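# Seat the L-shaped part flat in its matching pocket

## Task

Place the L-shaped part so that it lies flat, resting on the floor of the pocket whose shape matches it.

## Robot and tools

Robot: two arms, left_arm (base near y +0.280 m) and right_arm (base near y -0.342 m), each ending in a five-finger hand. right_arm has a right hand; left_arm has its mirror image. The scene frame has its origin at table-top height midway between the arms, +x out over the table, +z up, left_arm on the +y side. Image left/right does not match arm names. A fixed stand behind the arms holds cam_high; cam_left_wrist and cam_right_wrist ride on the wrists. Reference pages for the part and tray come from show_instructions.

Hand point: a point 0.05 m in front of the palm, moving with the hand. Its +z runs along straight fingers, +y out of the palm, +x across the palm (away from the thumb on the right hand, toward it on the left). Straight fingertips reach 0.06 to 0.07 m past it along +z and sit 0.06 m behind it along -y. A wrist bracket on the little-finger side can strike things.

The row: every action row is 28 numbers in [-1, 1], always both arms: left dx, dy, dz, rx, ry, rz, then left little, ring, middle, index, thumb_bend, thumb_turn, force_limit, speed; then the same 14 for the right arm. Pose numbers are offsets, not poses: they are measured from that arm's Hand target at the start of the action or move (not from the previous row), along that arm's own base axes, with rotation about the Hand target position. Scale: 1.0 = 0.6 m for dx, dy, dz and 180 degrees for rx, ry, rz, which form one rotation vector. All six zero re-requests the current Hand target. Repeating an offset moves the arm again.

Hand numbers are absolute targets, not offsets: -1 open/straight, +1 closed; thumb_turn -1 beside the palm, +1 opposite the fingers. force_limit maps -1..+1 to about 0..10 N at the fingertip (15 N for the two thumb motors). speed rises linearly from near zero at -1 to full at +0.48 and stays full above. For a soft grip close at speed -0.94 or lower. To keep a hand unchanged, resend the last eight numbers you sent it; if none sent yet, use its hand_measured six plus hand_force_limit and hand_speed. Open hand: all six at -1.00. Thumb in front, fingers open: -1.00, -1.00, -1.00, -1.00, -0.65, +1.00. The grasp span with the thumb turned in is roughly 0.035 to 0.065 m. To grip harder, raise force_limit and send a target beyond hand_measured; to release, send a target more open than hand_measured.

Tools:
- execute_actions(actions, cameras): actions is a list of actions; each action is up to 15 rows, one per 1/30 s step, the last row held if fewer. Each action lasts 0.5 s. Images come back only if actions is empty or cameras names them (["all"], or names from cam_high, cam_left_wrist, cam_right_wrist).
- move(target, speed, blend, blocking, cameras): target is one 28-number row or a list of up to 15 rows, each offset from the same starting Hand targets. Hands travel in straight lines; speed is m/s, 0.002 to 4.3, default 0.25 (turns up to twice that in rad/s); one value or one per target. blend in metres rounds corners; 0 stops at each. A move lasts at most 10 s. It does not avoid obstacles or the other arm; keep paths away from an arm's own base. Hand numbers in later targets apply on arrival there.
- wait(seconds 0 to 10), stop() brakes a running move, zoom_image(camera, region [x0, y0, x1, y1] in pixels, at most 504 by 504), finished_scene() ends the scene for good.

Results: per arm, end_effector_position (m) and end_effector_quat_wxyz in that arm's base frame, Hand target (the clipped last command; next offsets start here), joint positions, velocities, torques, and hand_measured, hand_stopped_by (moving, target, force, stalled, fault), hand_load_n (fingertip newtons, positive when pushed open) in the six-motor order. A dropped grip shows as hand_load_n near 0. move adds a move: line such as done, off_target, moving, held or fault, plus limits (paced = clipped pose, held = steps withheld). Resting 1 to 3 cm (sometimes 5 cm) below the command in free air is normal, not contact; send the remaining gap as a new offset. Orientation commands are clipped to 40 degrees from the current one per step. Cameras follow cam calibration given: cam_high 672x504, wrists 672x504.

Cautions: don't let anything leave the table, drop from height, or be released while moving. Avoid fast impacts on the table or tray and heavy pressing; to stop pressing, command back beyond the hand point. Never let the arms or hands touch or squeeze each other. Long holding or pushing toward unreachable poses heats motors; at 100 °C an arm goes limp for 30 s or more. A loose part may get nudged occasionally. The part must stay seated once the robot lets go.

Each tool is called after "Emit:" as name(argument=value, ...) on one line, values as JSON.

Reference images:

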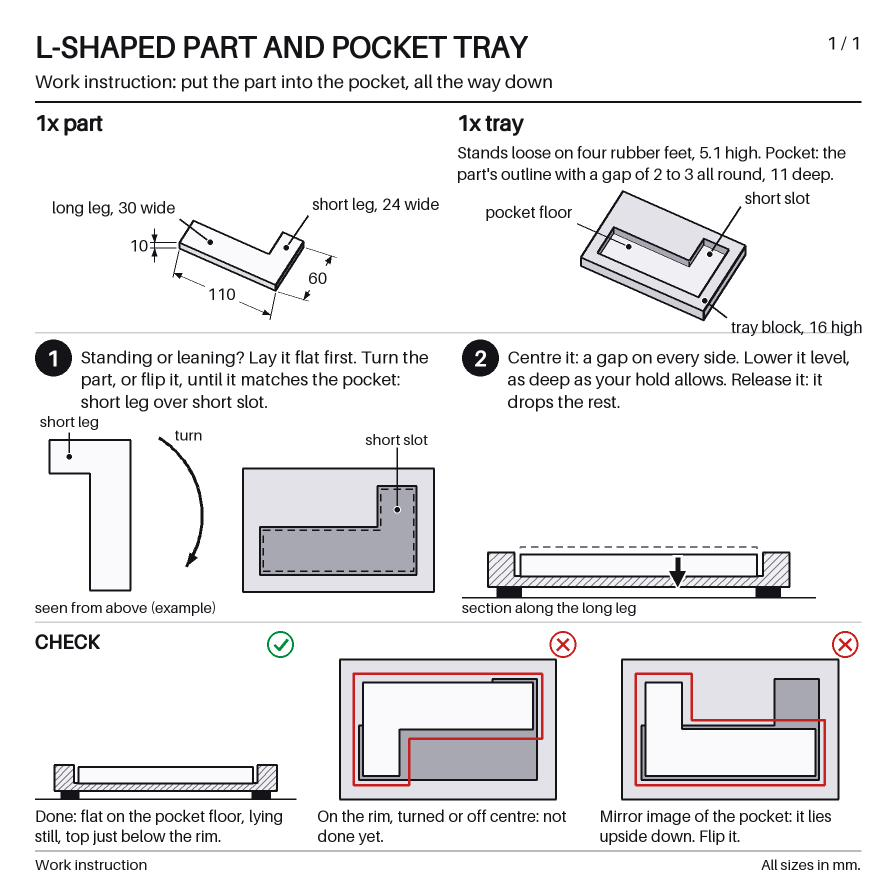

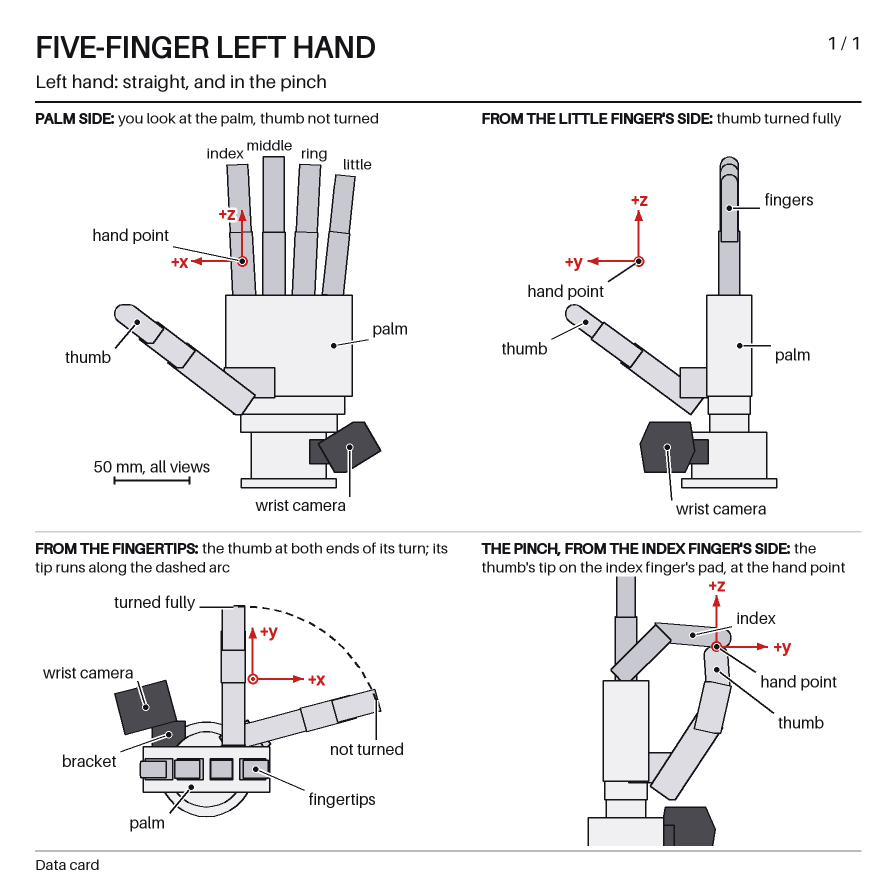

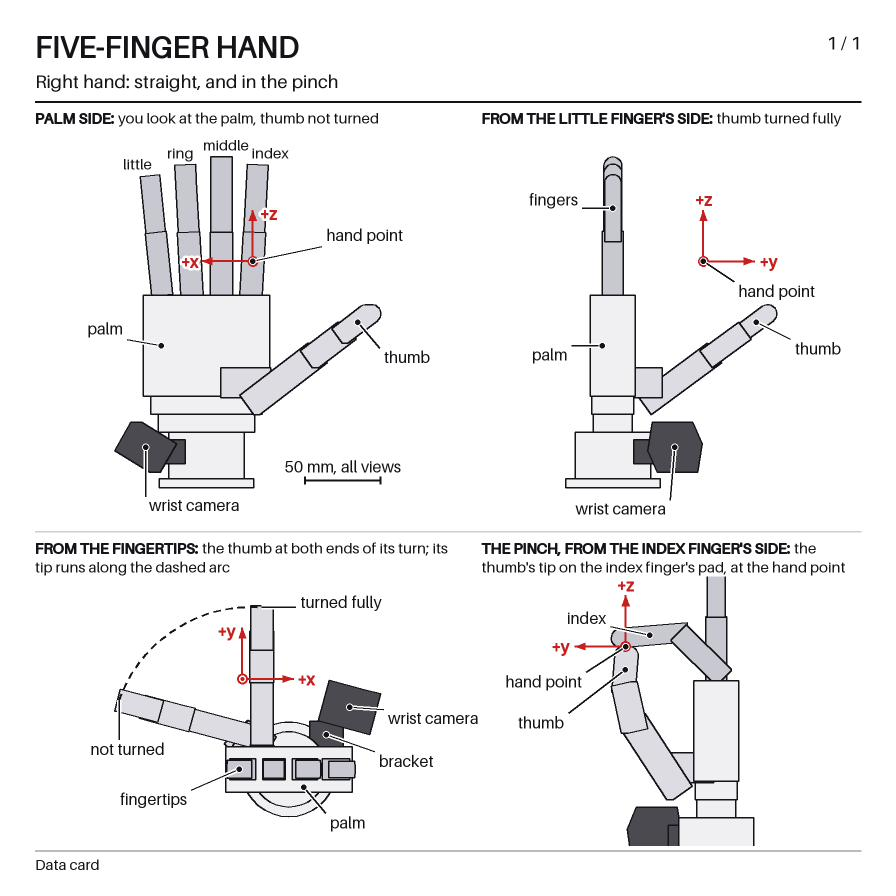

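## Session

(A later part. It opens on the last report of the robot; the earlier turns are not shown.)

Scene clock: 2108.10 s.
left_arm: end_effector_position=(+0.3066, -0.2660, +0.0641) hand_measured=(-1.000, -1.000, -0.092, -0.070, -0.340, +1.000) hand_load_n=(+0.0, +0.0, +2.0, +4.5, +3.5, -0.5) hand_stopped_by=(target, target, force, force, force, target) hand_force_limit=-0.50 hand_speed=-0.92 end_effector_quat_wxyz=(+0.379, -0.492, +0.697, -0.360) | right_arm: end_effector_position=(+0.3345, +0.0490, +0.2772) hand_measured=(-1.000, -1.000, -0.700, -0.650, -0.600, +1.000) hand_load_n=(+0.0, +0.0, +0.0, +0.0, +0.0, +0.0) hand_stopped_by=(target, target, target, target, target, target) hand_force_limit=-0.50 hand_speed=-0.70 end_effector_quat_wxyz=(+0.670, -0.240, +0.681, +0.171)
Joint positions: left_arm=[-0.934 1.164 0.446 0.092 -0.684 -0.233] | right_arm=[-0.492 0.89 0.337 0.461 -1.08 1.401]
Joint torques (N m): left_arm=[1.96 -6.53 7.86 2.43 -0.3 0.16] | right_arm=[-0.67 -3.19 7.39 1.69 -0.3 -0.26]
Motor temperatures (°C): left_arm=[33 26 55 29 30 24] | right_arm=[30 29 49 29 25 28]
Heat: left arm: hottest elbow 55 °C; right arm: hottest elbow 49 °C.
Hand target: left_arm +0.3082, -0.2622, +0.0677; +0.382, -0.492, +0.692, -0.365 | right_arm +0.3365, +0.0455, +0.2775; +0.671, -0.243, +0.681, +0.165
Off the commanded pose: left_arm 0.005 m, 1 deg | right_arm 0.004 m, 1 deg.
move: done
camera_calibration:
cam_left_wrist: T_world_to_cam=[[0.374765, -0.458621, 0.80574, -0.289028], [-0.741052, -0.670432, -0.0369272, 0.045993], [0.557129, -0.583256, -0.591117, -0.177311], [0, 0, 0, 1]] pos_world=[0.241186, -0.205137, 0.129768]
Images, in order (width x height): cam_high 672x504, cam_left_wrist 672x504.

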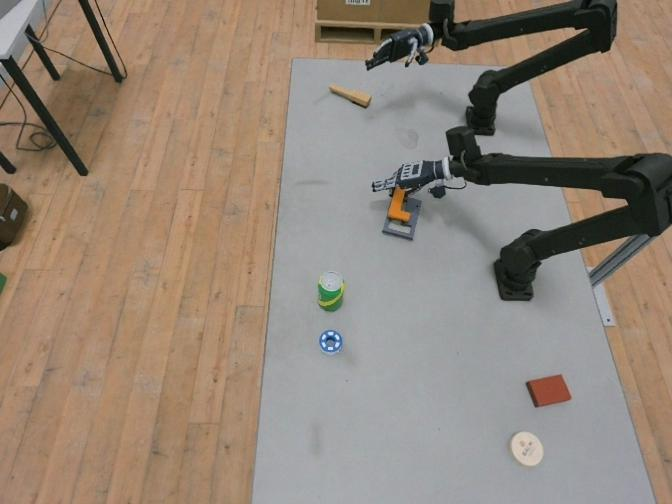

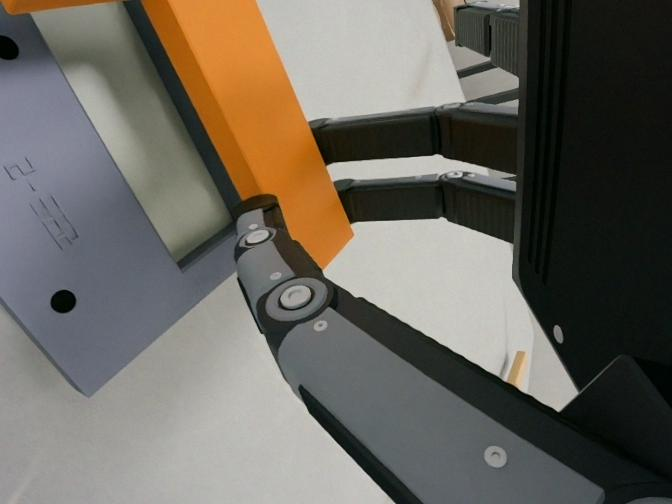

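Emit:
move(target=[-0.0078,0.0312,-0.02,0,0,0,-1,-1,0.1,0.3,-0.28,1,-0.5,-0.92,0,0,0,0,0,0,-1,-1,-0.7,-0.65,-0.6,1,-0.5,-0.7], speed=0.05, cameras=["cam_high","cam_left_wrist"])

Scene clock: 2214.80 s.
left_arm: end_effector_position=(+0.3019, -0.2471, +0.0522) hand_measured=(-1.000, -1.000, -0.092, -0.070, -0.340, +1.000) hand_load_n=(+0.0, +0.0, +2.0, +4.5, +3.5, -0.5) hand_stopped_by=(target, target, force, force, force, target) hand_force_limit=-0.50 hand_speed=-0.92 end_effector_quat_wxyz=(+0.378, -0.492, +0.697, -0.360) | right_arm: end_effector_position=(+0.3345, +0.0490, +0.2772) hand_measured=(-1.000, -1.000, -0.700, -0.650, -0.600, +1.000) hand_load_n=(+0.0, +0.0, +0.0, +0.0, +0.0, +0.0) hand_stopped_by=(target, target, target, target, target, target) hand_force_limit=-0.50 hand_speed=-0.70 end_effector_quat_wxyz=(+0.670, -0.240, +0.681, +0.171)
Joint positions: left_arm=[-0.905 1.14 0.385 0.142 -0.66 -0.212] | right_arm=[-0.492 0.89 0.337 0.461 -1.08 1.401]
Joint torques (N m): left_arm=[1.96 -6.07 7.66 2.41 -0.27 0.18] | right_arm=[-0.79 -3.08 7.39 1.66 -0.29 -0.27]
Motor temperatures (°C): left_arm=[33 27 50 29 30 24] | right_arm=[30 29 49 29 25 28]
Heat: left arm: hottest elbow 50 °C; right arm: hottest elbow 49 °C.
Hand target: left_arm +0.3035, -0.2434, +0.0556; +0.382, -0.492, +0.692, -0.365 | right_arm +0.3365, +0.0455, +0.2775; +0.671, -0.243, +0.681, +0.165
Off the commanded pose: left_arm 0.005 m, 1 deg | right_arm 0.004 m, 1 deg.
move: done
camera_calibration:
cam_left_wrist: T_world_to_cam=[[0.375322, -0.458089, 0.805784, -0.26896], [-0.740999, -0.670537, -0.0360548, 0.054743], [0.556824, -0.583553, -0.591111, -0.170744], [0, 0, 0, 1]] pos_world=[0.236585, -0.186138, 0.117769]
Images, in order (width x height): cam_high 672x504, cam_left_wrist 672x504.

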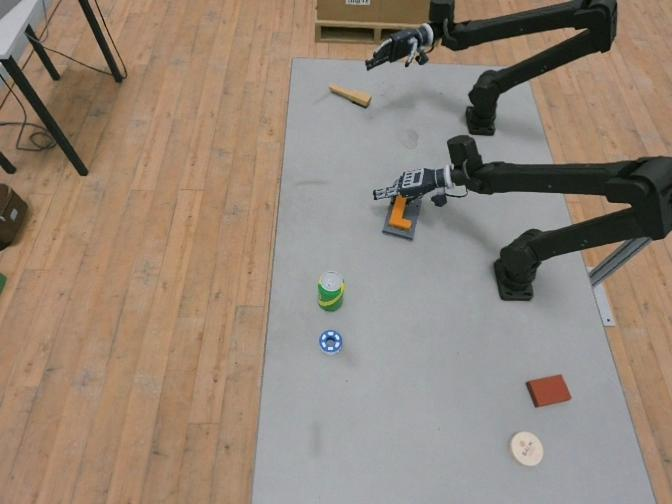

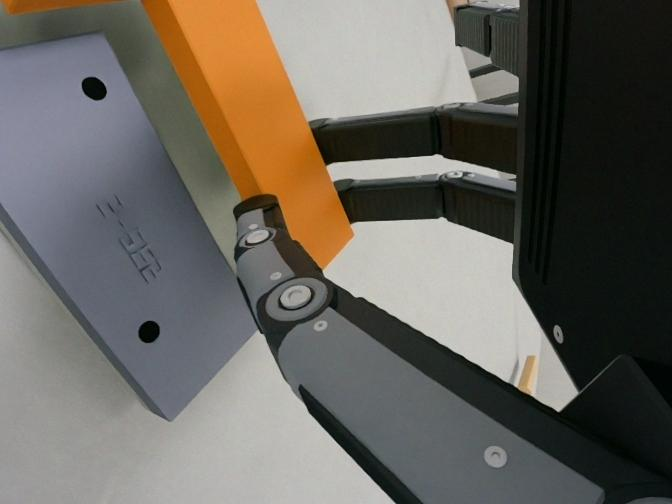

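Emit:
zoom_image(camera="cam_left_wrist", region=[0, 0, 140, 140])

Emit:
zoom_image(camera="cam_left_wrist", region=[80, 0, 240, 160])

Emit:
zoom_image(camera="cam_left_wrist", region=[100, 300, 280, 430])

Emit:
zoom_image(camera="cam_high", region=[375, 190, 430, 245])

Emit:
zoom_image(camera="cam_left_wrist", region=[0, 140, 120, 400])

Scaled by 3.600 from the camera's 672x504 image, which has a finer 960x720 frame.

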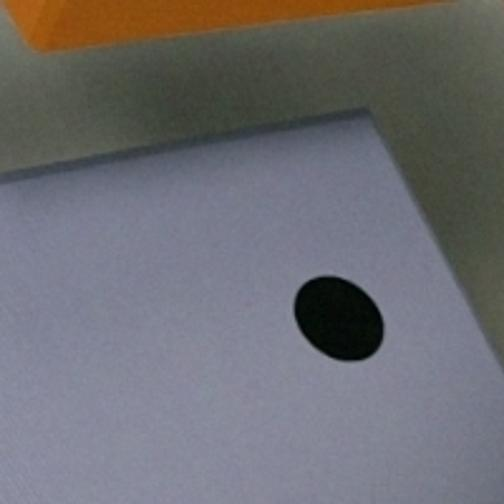

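Scaled by 3.150 from the camera's 672x504 image, which has a finer 960x720 frame.

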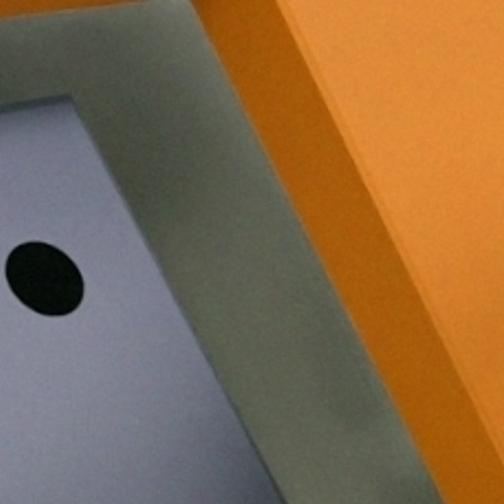

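Scaled by 2.800 from the camera's 672x504 image, which has a finer 960x720 frame.

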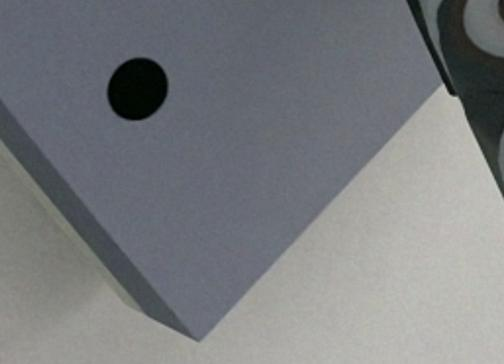

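Scaled by 9.164 from the camera's 672x504 image, which has a finer 960x720 frame.

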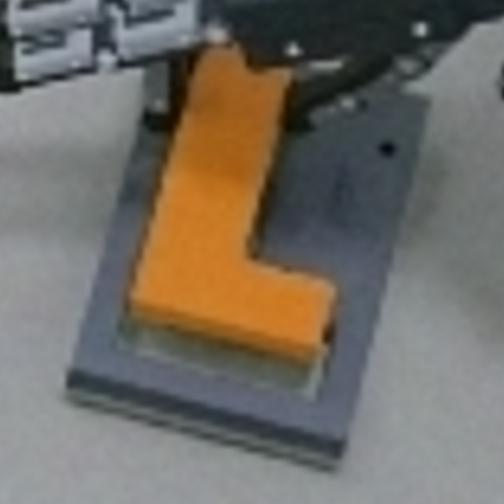

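Scaled by 1.938 from the camera's 672x504 image, which has a finer 960x720 frame.

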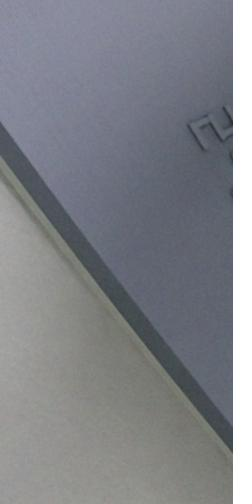

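Emit:
zoom_image(camera="cam_left_wrist", region=[0, 0, 72, 27])

Emit:
zoom_image(camera="cam_left_wrist", region=[72, 0, 144, 27])

Emit:
zoom_image(camera="cam_left_wrist", region=[310, 220, 370, 280])

Scaled by 7.000 from the camera's 672x504 image, which has a finer 960x720 frame.

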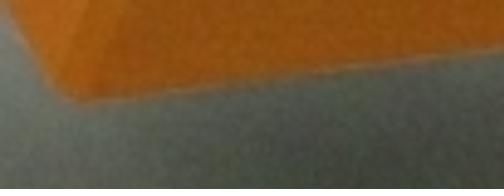

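Scaled by 7.000 from the camera's 672x504 image, which has a finer 960x720 frame.

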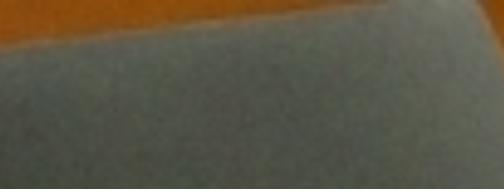

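Scaled by 8.400 from the camera's 672x504 image, which has a finer 960x720 frame.

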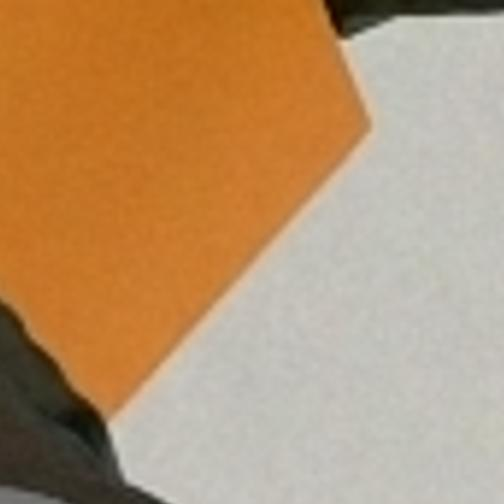

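Emit:
move(target=[-0.0017,-0.0032,-0.0133,0.0092,-0.0097,0,-1,-1,0.1,0.3,-0.28,1,-0.5,-0.92,0,0,0,0,0,0,-1,-1,-0.7,-0.65,-0.6,1,-0.5,-0.7], speed=0.05, cameras=["cam_high","cam_left_wrist"])

Scene clock: 2320.87 s.
left_arm: end_effector_position=(+0.3061, -0.2463, +0.0551) hand_measured=(-1.000, -1.000, -0.092, -0.070, -0.340, +1.000) hand_load_n=(-0.5, +0.0, +2.0, +4.5, +3.5, -0.5) hand_stopped_by=(target, target, force, force, force, target) hand_force_limit=-0.50 hand_speed=-0.92 end_effector_quat_wxyz=(+0.398, -0.487, +0.685, -0.368) | right_arm: end_effector_position=(+0.3345, +0.0490, +0.2772) hand_measured=(-1.000, -1.000, -0.700, -0.650, -0.600, +1.000) hand_load_n=(+0.0, +0.0, +0.0, +0.0, +0.0, +0.0) hand_stopped_by=(target, target, target, target, target, target) hand_force_limit=-0.50 hand_speed=-0.70 end_effector_quat_wxyz=(+0.670, -0.240, +0.681, +0.171)
Joint positions: left_arm=[-0.918 1.153 0.37 0.21 -0.704 -0.189] | right_arm=[-0.492 0.89 0.337 0.461 -1.08 1.401]
Joint torques (N m): left_arm=[0.67 -3.9 7.49 2.54 -0.42 0.16] | right_arm=[-0.67 -3.14 7.39 1.63 -0.3 -0.25]
Heat: left arm: hottest elbow 49 °C; right arm: hottest elbow 49 °C.
Hand target: left_arm +0.3024, -0.2454, +0.0477; +0.399, -0.480, +0.692, -0.363 | right_arm +0.3365, +0.0455, +0.2775; +0.671, -0.243, +0.681, +0.165
Off the commanded pose: left_arm 0.008 m, 1 deg | right_arm 0.004 m, 1 deg.
move: done
camera_calibration:
cam_left_wrist: T_world_to_cam=[[0.342786, -0.455995, 0.82132, -0.262934], [-0.729655, -0.679912, -0.0729571, 0.0546191], [0.591693, -0.574271, -0.565784, -0.180678], [0, 0, 0, 1]] pos_world=[0.236889, -0.186519, 0.117713]
Images, in order (width x height): cam_high 672x504, cam_left_wrist 672x504.

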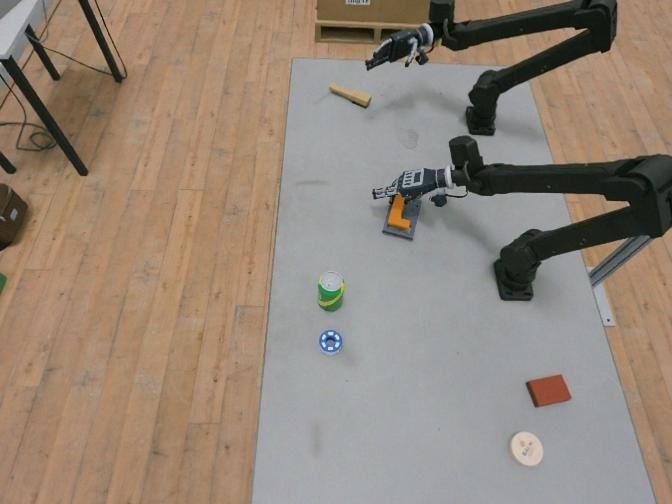

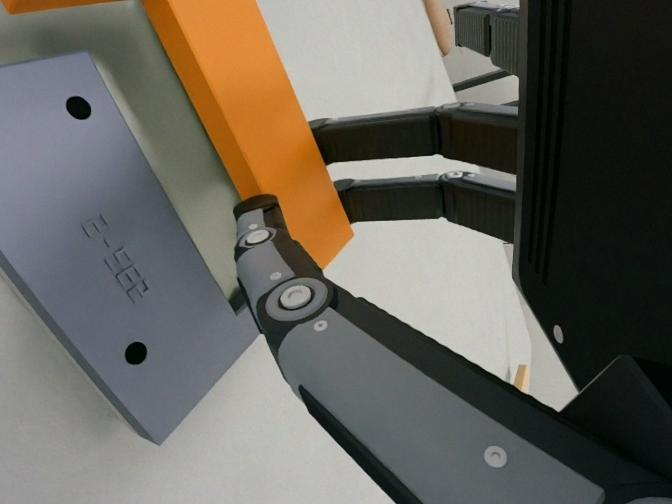

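Emit:
zoom_image(camera="cam_left_wrist", region=[0, 0, 140, 140])

Emit:
zoom_image(camera="cam_left_wrist", region=[80, 40, 240, 320])

Emit:
zoom_image(camera="cam_left_wrist", region=[100, 310, 280, 450])

Emit:
zoom_image(camera="cam_high", region=[375, 190, 430, 245])

Emit:
zoom_image(camera="cam_left_wrist", region=[0, 230, 140, 410])

Scaled by 3.600 from the camera's 672x504 image, which has a finer 960x720 frame.

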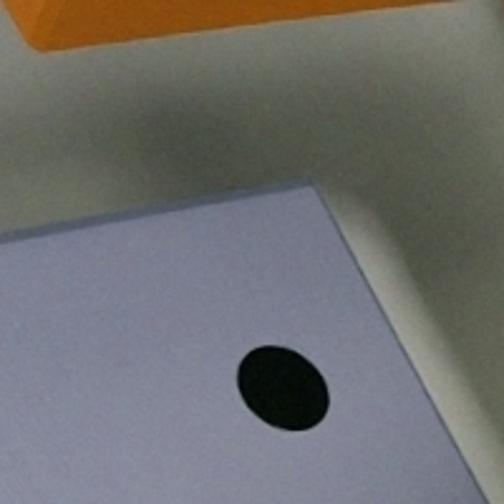

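Scaled by 1.800 from the camera's 672x504 image, which has a finer 960x720 frame.

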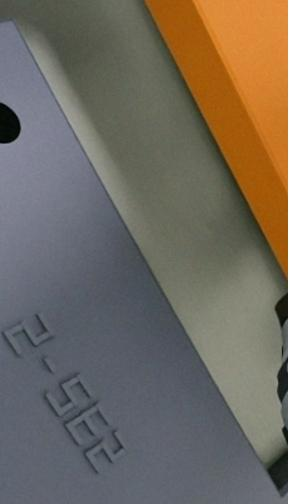

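Scaled by 2.800 from the camera's 672x504 image, which has a finer 960x720 frame.

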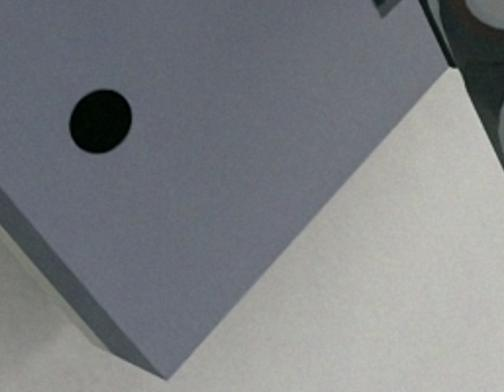

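Scaled by 9.164 from the camera's 672x504 image, which has a finer 960x720 frame.

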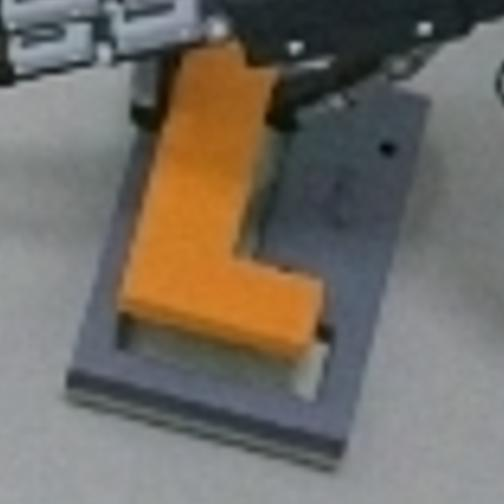

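Scaled by 2.800 from the camera's 672x504 image, which has a finer 960x720 frame.

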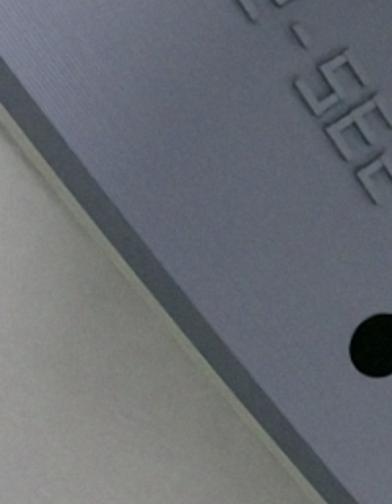

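Emit:
zoom_image(camera="cam_high", region=[384, 212, 414, 234])

Emit:
zoom_image(camera="cam_high", region=[380, 192, 424, 225])

Emit:
zoom_image(camera="cam_high", region=[378, 215, 418, 245])

Scaled by 16.800 from the camera's 672x504 image, which has a finer 960x720 frame.

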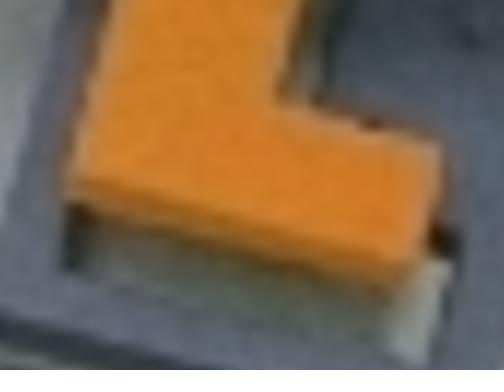

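Scaled by 11.455 from the camera's 672x504 image, which has a finer 960x720 frame.

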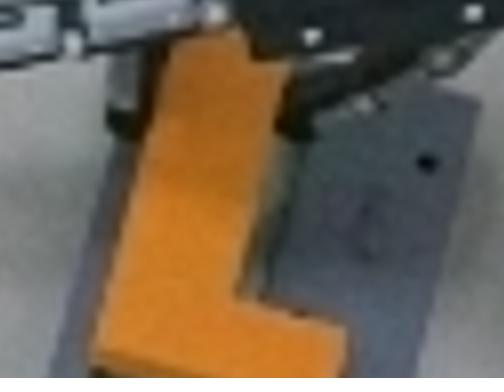

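Scaled by 12.600 from the camera's 672x504 image, which has a finer 960x720 frame.

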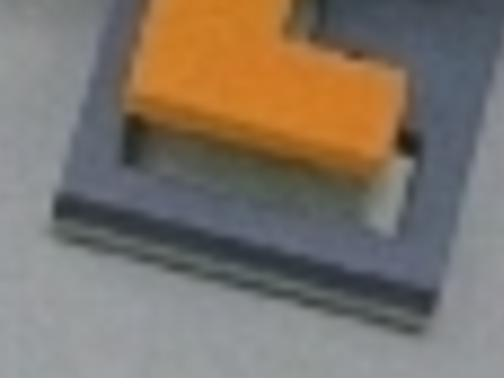

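Emit:
move(target=[-0.0067,-0.0083,-0.02,0,0,0,-1,-1,0.1,0.3,-0.28,1,-0.5,-0.92,0,0,0,0,0,0,-1,-1,-0.7,-0.65,-0.6,1,-0.5,-0.7], speed=0.04, cameras=["cam_high","cam_left_wrist"])

Scene clock: 2386.30 s.
left_arm: end_effector_position=(+0.3023, -0.2502, +0.0426) hand_measured=(-1.000, -1.000, -0.092, -0.070, -0.340, +1.000) hand_load_n=(+0.0, +0.0, +2.0, +4.5, +3.5, -0.5) hand_stopped_by=(target, target, force, force, force, target) hand_force_limit=-0.50 hand_speed=-0.92 end_effector_quat_wxyz=(+0.401, -0.481, +0.689, -0.364) | right_arm: end_effector_position=(+0.3345, +0.0490, +0.2772) hand_measured=(-1.000, -1.000, -0.700, -0.650, -0.600, +1.000) hand_load_n=(+0.0, +0.0, +0.5, +0.0, +0.0, -0.5) hand_stopped_by=(target, target, target, target, target, target) hand_force_limit=-0.50 hand_speed=-0.70 end_effector_quat_wxyz=(+0.670, -0.240, +0.681, +0.171)
Joint positions: left_arm=[-0.941 1.203 0.361 0.258 -0.724 -0.188] | right_arm=[-0.492 0.89 0.337 0.461 -1.08 1.401]
Joint torques (N m): left_arm=[0.67 -4.13 7.12 2.4 -0.43 0] | right_arm=[-0.79 -3.08 7.35 1.65 -0.3 -0.27]
Heat: left arm: hottest elbow 48 °C; right arm: hottest elbow 49 °C.
Hand target: left_arm +0.2985, -0.2504, +0.0357; +0.399, -0.480, +0.692, -0.363 | right_arm +0.3365, +0.0455, +0.2775; +0.671, -0.243, +0.681, +0.165
Off the commanded pose: left_arm 0.008 m, 0 deg | right_arm 0.004 m, 1 deg.
move: done
camera_calibration:
cam_left_wrist: T_world_to_cam=[[0.337991, -0.471689, 0.814415, -0.255329], [-0.734237, -0.673506, -0.085362, 0.0518441], [0.588777, -0.569122, -0.57397, -0.185161], [0, 0, 0, 1]] pos_world=[0.233383, -0.190897, 0.106092]
Images, in order (width x height): cam_high 672x504, cam_left_wrist 672x504.

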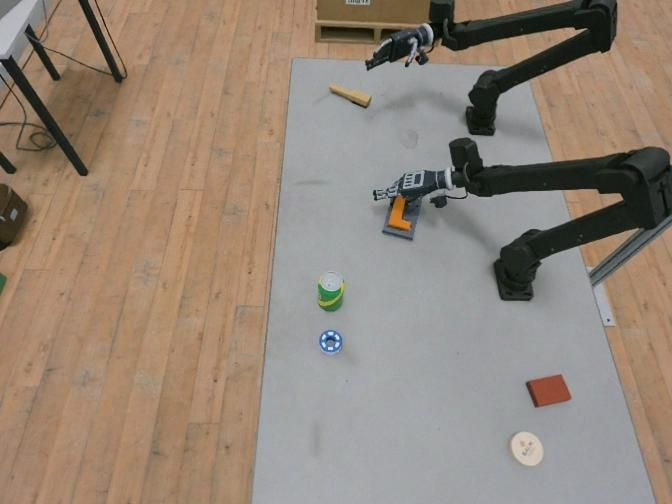

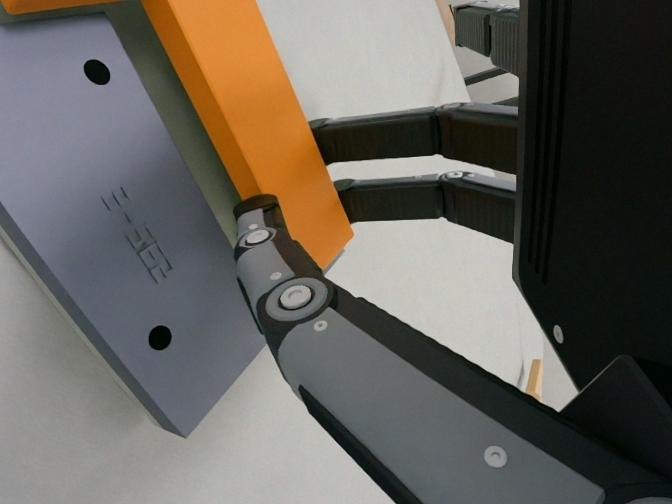

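Emit:
zoom_image(camera="cam_left_wrist", region=[0, 0, 140, 140])

Emit:
zoom_image(camera="cam_left_wrist", region=[100, 310, 280, 450])

Emit:
zoom_image(camera="cam_left_wrist", region=[80, 0, 240, 200])

Emit:
zoom_image(camera="cam_left_wrist", region=[0, 190, 140, 370])

Emit:
zoom_image(camera="cam_high", region=[378, 205, 418, 245])

Emit:
zoom_image(camera="cam_left_wrist", region=[310, 210, 390, 290])

Scaled by 3.600 from the camera's 672x504 image, which has a finer 960x720 frame.

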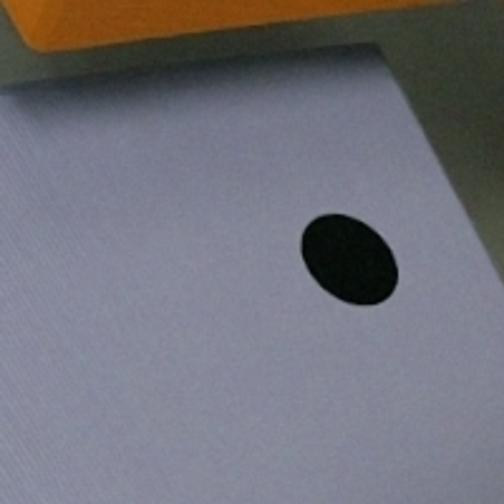

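Scaled by 2.800 from the camera's 672x504 image, which has a finer 960x720 frame.

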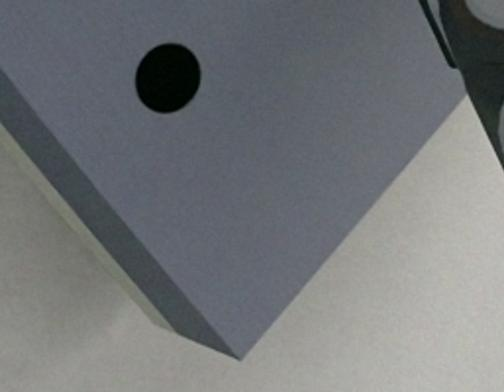

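Scaled by 2.520 from the camera's 672x504 image, which has a finer 960x720 frame.

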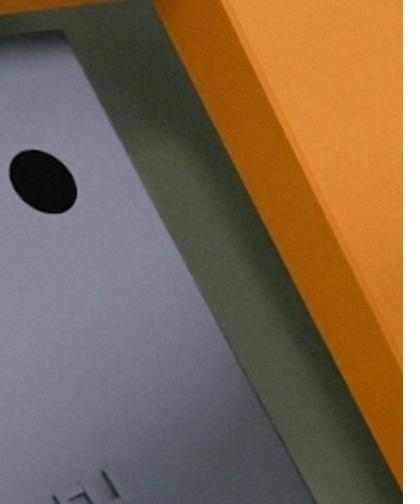

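Scaled by 2.800 from the camera's 672x504 image, which has a finer 960x720 frame.

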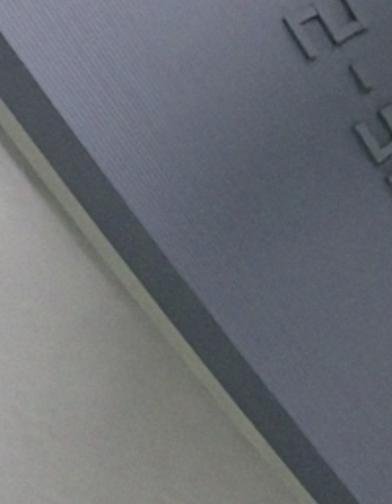

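Scaled by 12.600 from the camera's 672x504 image, which has a finer 960x720 frame.

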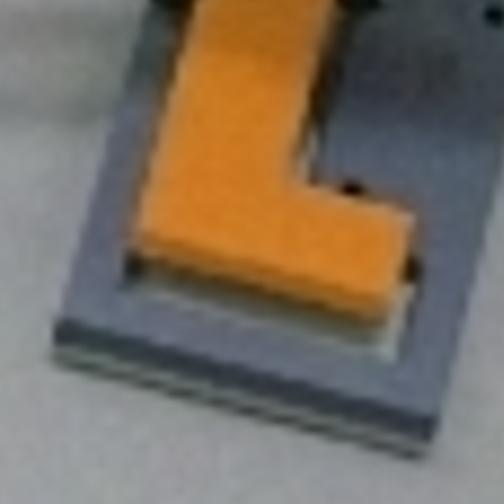

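Scaled by 6.300 from the camera's 672x504 image, which has a finer 960x720 frame.

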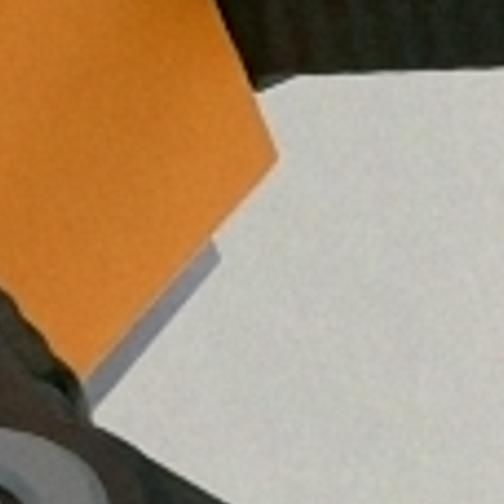

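Emit:
move(target=[-0.0017,0.0015,-0.0117,0,0,0,-1,-1,0.1,0.3,-0.28,1,-0.5,-0.92,0,0,0,0,0,0,-1,-1,-0.7,-0.65,-0.6,1,-0.5,-0.7], speed=0.02, cameras=["cam_high","cam_left_wrist"])

Scene clock: 2429.33 s.
left_arm: end_effector_position=(+0.3020, -0.2497, +0.0368) hand_measured=(-1.000, -1.000, -0.092, -0.070, -0.340, +1.000) hand_load_n=(+0.0, +0.0, +2.0, +4.5, +3.5, -0.5) hand_stopped_by=(target, target, force, force, force, target) hand_force_limit=-0.50 hand_speed=-0.92 end_effector_quat_wxyz=(+0.402, -0.482, +0.688, -0.365) | right_arm: end_effector_position=(+0.3345, +0.0490, +0.2772) hand_measured=(-1.000, -1.000, -0.700, -0.650, -0.600, +1.000) hand_load_n=(+0.0, +0.0, +0.0, +0.0, +0.0, +0.0) hand_stopped_by=(target, target, target, target, target, target) hand_force_limit=-0.50 hand_speed=-0.70 end_effector_quat_wxyz=(+0.670, -0.240, +0.681, +0.171)
Joint positions: left_arm=[-0.942 1.225 0.351 0.292 -0.727 -0.189] | right_arm=[-0.492 0.89 0.337 0.461 -1.08 1.401]
Joint torques (N m): left_arm=[0.67 -4.31 6.75 2.48 -0.34 -0.02] | right_arm=[-0.73 -3.14 7.36 1.66 -0.31 -0.27]
Heat: left arm: hottest elbow 47 °C; right arm: hottest elbow 50 °C.
Hand target: left_arm +0.2975, -0.2496, +0.0287; +0.399, -0.480, +0.691, -0.363 | right_arm +0.3365, +0.0455, +0.2775; +0.671, -0.243, +0.681, +0.165
Off the commanded pose: left_arm 0.009 m, 1 deg | right_arm 0.004 m, 1 deg.
move: done
camera_calibration:
cam_left_wrist: T_world_to_cam=[[0.336517, -0.470218, 0.815875, -0.249613], [-0.73295, -0.674752, -0.0865704, 0.0508234], [0.59122, -0.568863, -0.571711, -0.18883], [0, 0, 0, 1]] pos_world=[0.23289, -0.190498, 0.100097]
Images, in order (width x height): cam_high 672x504, cam_left_wrist 672x504.

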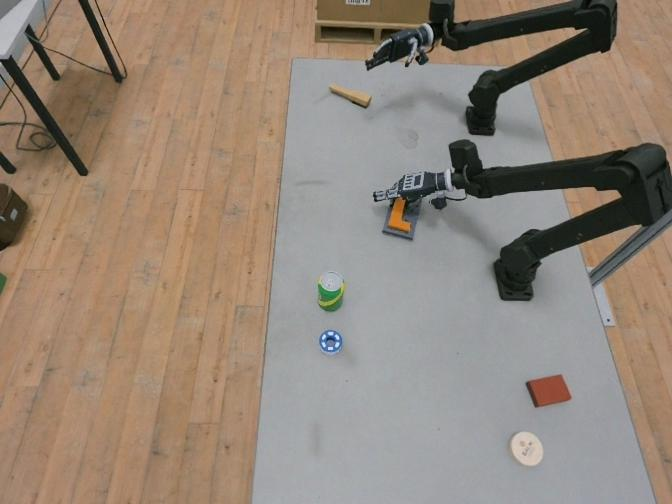

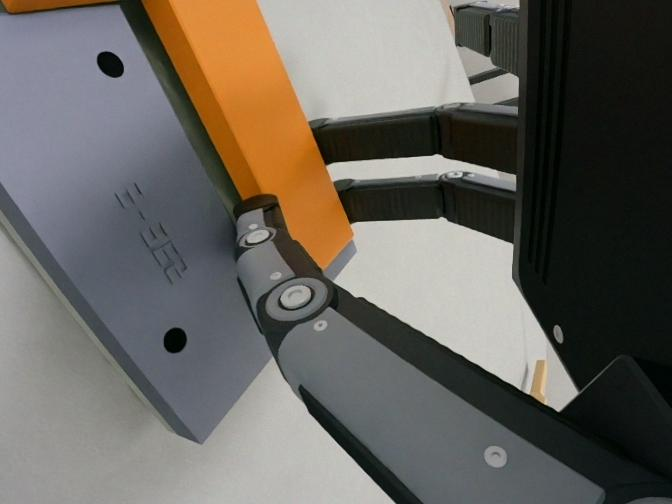

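Emit:
zoom_image(camera="cam_left_wrist", region=[0, 0, 150, 60])

Emit:
zoom_image(camera="cam_left_wrist", region=[90, 0, 260, 230])

Emit:
zoom_image(camera="cam_high", region=[378, 205, 418, 245])

Emit:
zoom_image(camera="cam_left_wrist", region=[310, 210, 390, 290])

Scaled by 3.360 from the camera's 672x504 image, which has a finer 960x720 frame.

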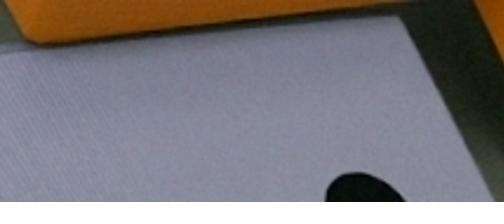

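Scaled by 2.191 from the camera's 672x504 image, which has a finer 960x720 frame.

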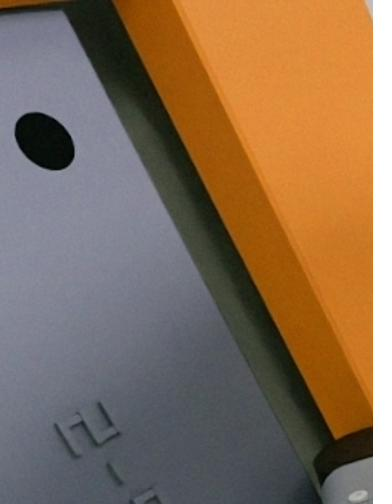

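Scaled by 12.600 from the camera's 672x504 image, which has a finer 960x720 frame.

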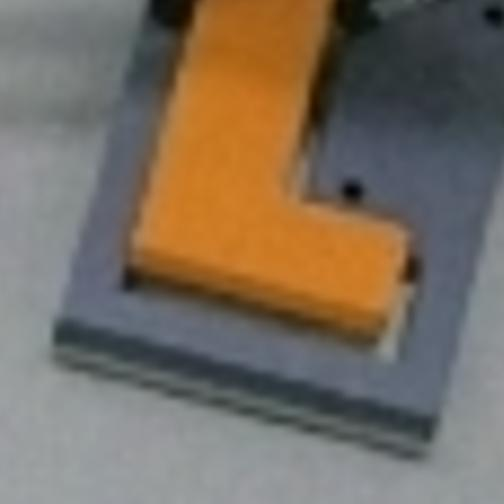

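Scaled by 6.300 from the camera's 672x504 image, which has a finer 960x720 frame.

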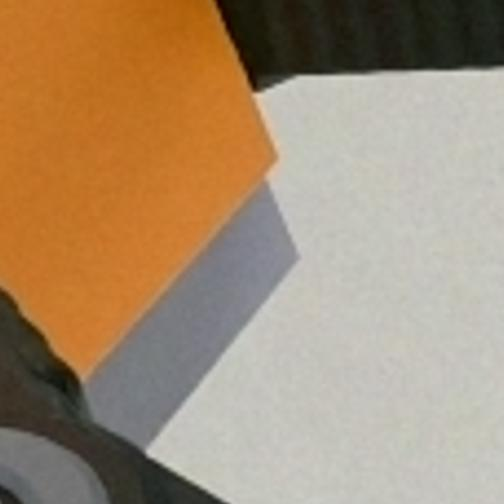

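Emit:
zoom_image(camera="cam_high", region=[385, 220, 413, 241])

Emit:
zoom_image(camera="cam_left_wrist", region=[0, 0, 72, 36])

Emit:
zoom_image(camera="cam_left_wrist", region=[72, 0, 144, 36])

Scaled by 18.000 from the camera's 672x504 image, which has a finer 960x720 frame.

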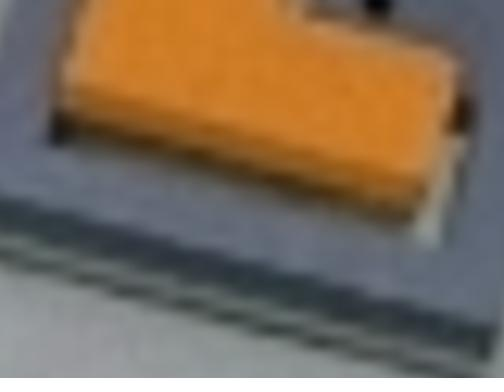

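Scaled by 7.000 from the camera's 672x504 image, which has a finer 960x720 frame.

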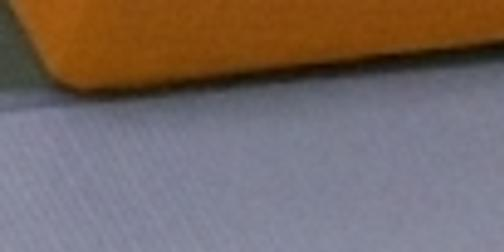

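Scaled by 7.000 from the camera's 672x504 image, which has a finer 960x720 frame.

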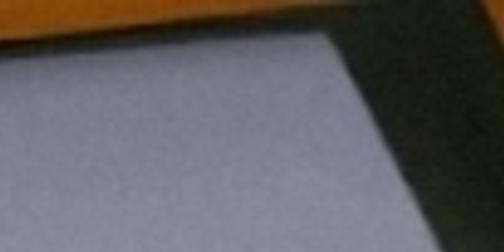

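Emit:
move(target=[-0.0017,0.0045,0.0067,0,0,0,-1,-1,0.1,0.3,-0.28,1,-0.5,-0.92,0,0,0,0,0,0,-1,-1,-0.7,-0.65,-0.6,1,-0.5,-0.7], speed=0.02, cameras=["cam_high","cam_left_wrist"])

Scene clock: 2475.03 s.
left_arm: end_effector_position=(+0.3020, -0.2497, +0.0368) hand_measured=(-1.000, -1.000, -0.092, -0.070, -0.340, +1.000) hand_load_n=(+0.0, +0.0, +2.0, +4.0, +3.5, -0.5) hand_stopped_by=(target, target, force, force, force, target) hand_force_limit=-0.50 hand_speed=-0.92 end_effector_quat_wxyz=(+0.402, -0.482, +0.688, -0.365) | right_arm: end_effector_position=(+0.3345, +0.0490, +0.2772) hand_measured=(-1.000, -1.000, -0.700, -0.650, -0.600, +1.000) hand_load_n=(+0.0, +0.0, +0.0, +0.0, +0.0, -0.5) hand_stopped_by=(target, target, target, target, target, target) hand_force_limit=-0.50 hand_speed=-0.70 end_effector_quat_wxyz=(+0.670, -0.240, +0.681, +0.171)
Joint positions: left_arm=[-0.942 1.225 0.351 0.292 -0.727 -0.189] | right_arm=[-0.492 0.89 0.337 0.461 -1.08 1.401]
Joint torques (N m): left_arm=[0.85 -5.71 6.53 1.62 -0.27 0.01] | right_arm=[-0.73 -2.96 7.34 1.63 -0.3 -0.28]
Heat: left arm: hottest elbow 47 °C; right arm: hottest elbow 50 °C.
Hand target: left_arm +0.2964, -0.2469, +0.0328; +0.399, -0.480, +0.691, -0.363 | right_arm +0.3365, +0.0455, +0.2775; +0.671, -0.243, +0.681, +0.165
Off the commanded pose: left_arm 0.007 m, 1 deg | right_arm 0.004 m, 1 deg.
move: done
camera_calibration:
cam_left_wrist: T_world_to_cam=[[0.336517, -0.470218, 0.815875, -0.249613], [-0.73295, -0.674752, -0.0865704, 0.0508234], [0.59122, -0.568863, -0.571711, -0.18883], [0, 0, 0, 1]] pos_world=[0.23289, -0.190498, 0.100097]
Images, in order (width x height): cam_high 672x504, cam_left_wrist 672x504.

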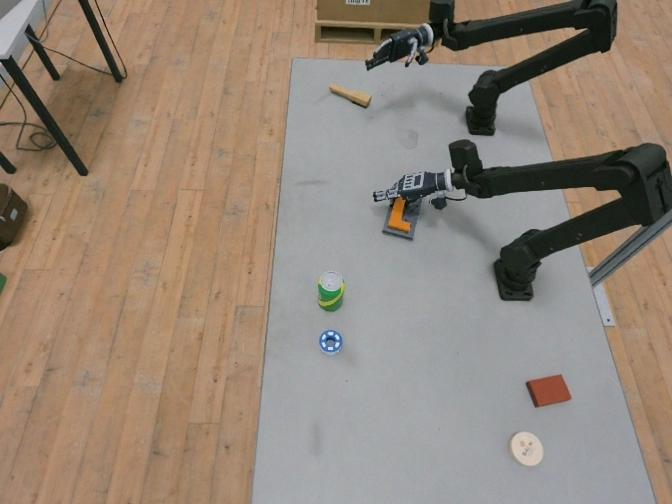

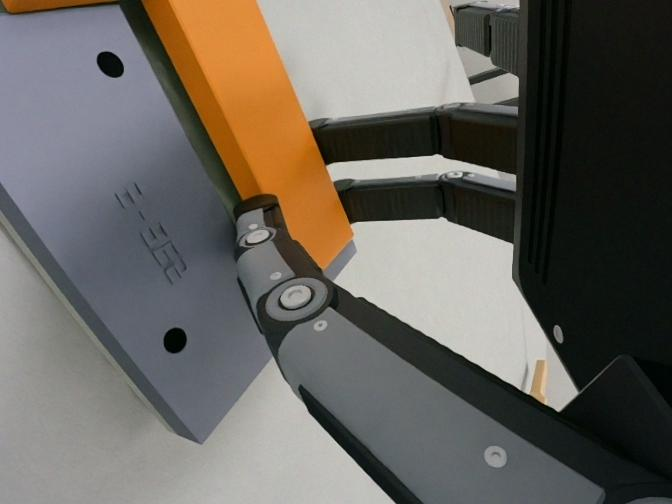

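Emit:
move(target=[0.008,0.0053,0.0203,0,0,0,-1,-1,0.1,0.3,-0.28,1,-0.5,-0.92,0,0,0,0,0,0,-1,-1,-0.7,-0.65,-0.6,1,-0.5,-0.7], speed=0.02, cameras=["cam_high","cam_left_wrist"])

Scene clock: 2480.83 s.
left_arm: end_effector_position=(+0.2991, -0.2464, +0.0406) hand_measured=(-1.000, -1.000, -0.092, -0.070, -0.340, +1.000) hand_load_n=(+0.0, +0.0, +2.0, +4.5, +4.0, -0.5) hand_stopped_by=(target, target, force, force, force, target) hand_force_limit=-0.50 hand_speed=-0.92 end_effector_quat_wxyz=(+0.397, -0.480, +0.694, -0.362) | right_arm: end_effector_position=(+0.3345, +0.0490, +0.2772) hand_measured=(-1.000, -1.000, -0.700, -0.650, -0.600, +1.000) hand_load_n=(-0.5, +0.0, +0.0, +0.0, +0.0, +0.0) hand_stopped_by=(target, target, target, target, target, target) hand_force_limit=-0.50 hand_speed=-0.70 end_effector_quat_wxyz=(+0.670, -0.240, +0.681, +0.171)
Joint positions: left_arm=[-0.935 1.188 0.351 0.246 -0.708 -0.186] | right_arm=[-0.492 0.89 0.337 0.461 -1.08 1.401]
Joint torques (N m): left_arm=[1.96 -6.18 7.98 1.44 -0.29 0.15] | right_arm=[-0.67 -3.02 7.32 1.62 -0.29 -0.26]
Heat: left arm: hottest elbow 47 °C; right arm: hottest elbow 50 °C.
Hand target: left_arm +0.3012, -0.2437, +0.0449; +0.399, -0.480, +0.691, -0.363 | right_arm +0.3365, +0.0455, +0.2775; +0.671, -0.243, +0.681, +0.165
Off the commanded pose: left_arm 0.006 m, 0 deg | right_arm 0.004 m, 1 deg.
move: done
camera_calibration:
cam_left_wrist: T_world_to_cam=[[0.343495, -0.476543, 0.80927, -0.253441], [-0.740073, -0.667853, -0.0791443, 0.0547713], [0.578189, -0.571734, -0.582081, -0.17946], [0, 0, 0, 1]] pos_world=[0.231353, -0.1868, 0.104977]
Images, in order (width x height): cam_high 672x504, cam_left_wrist 672x504.

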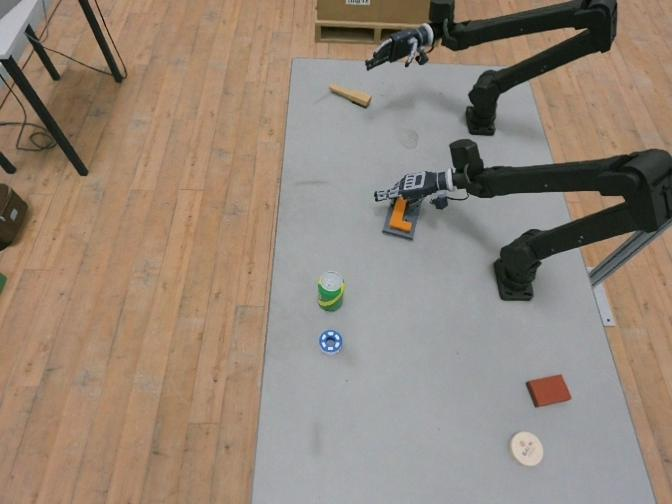

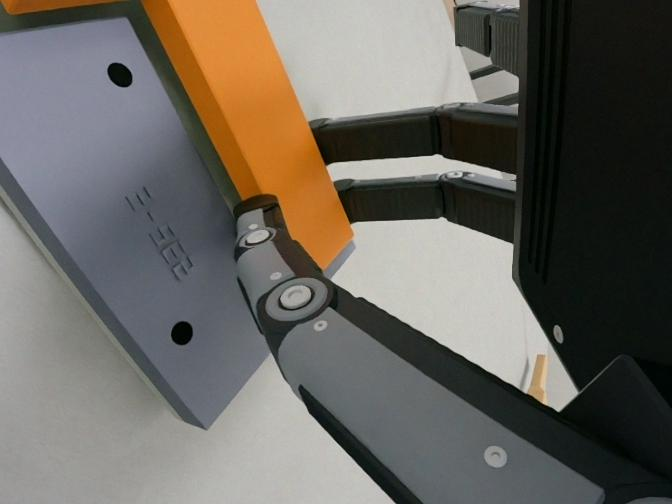

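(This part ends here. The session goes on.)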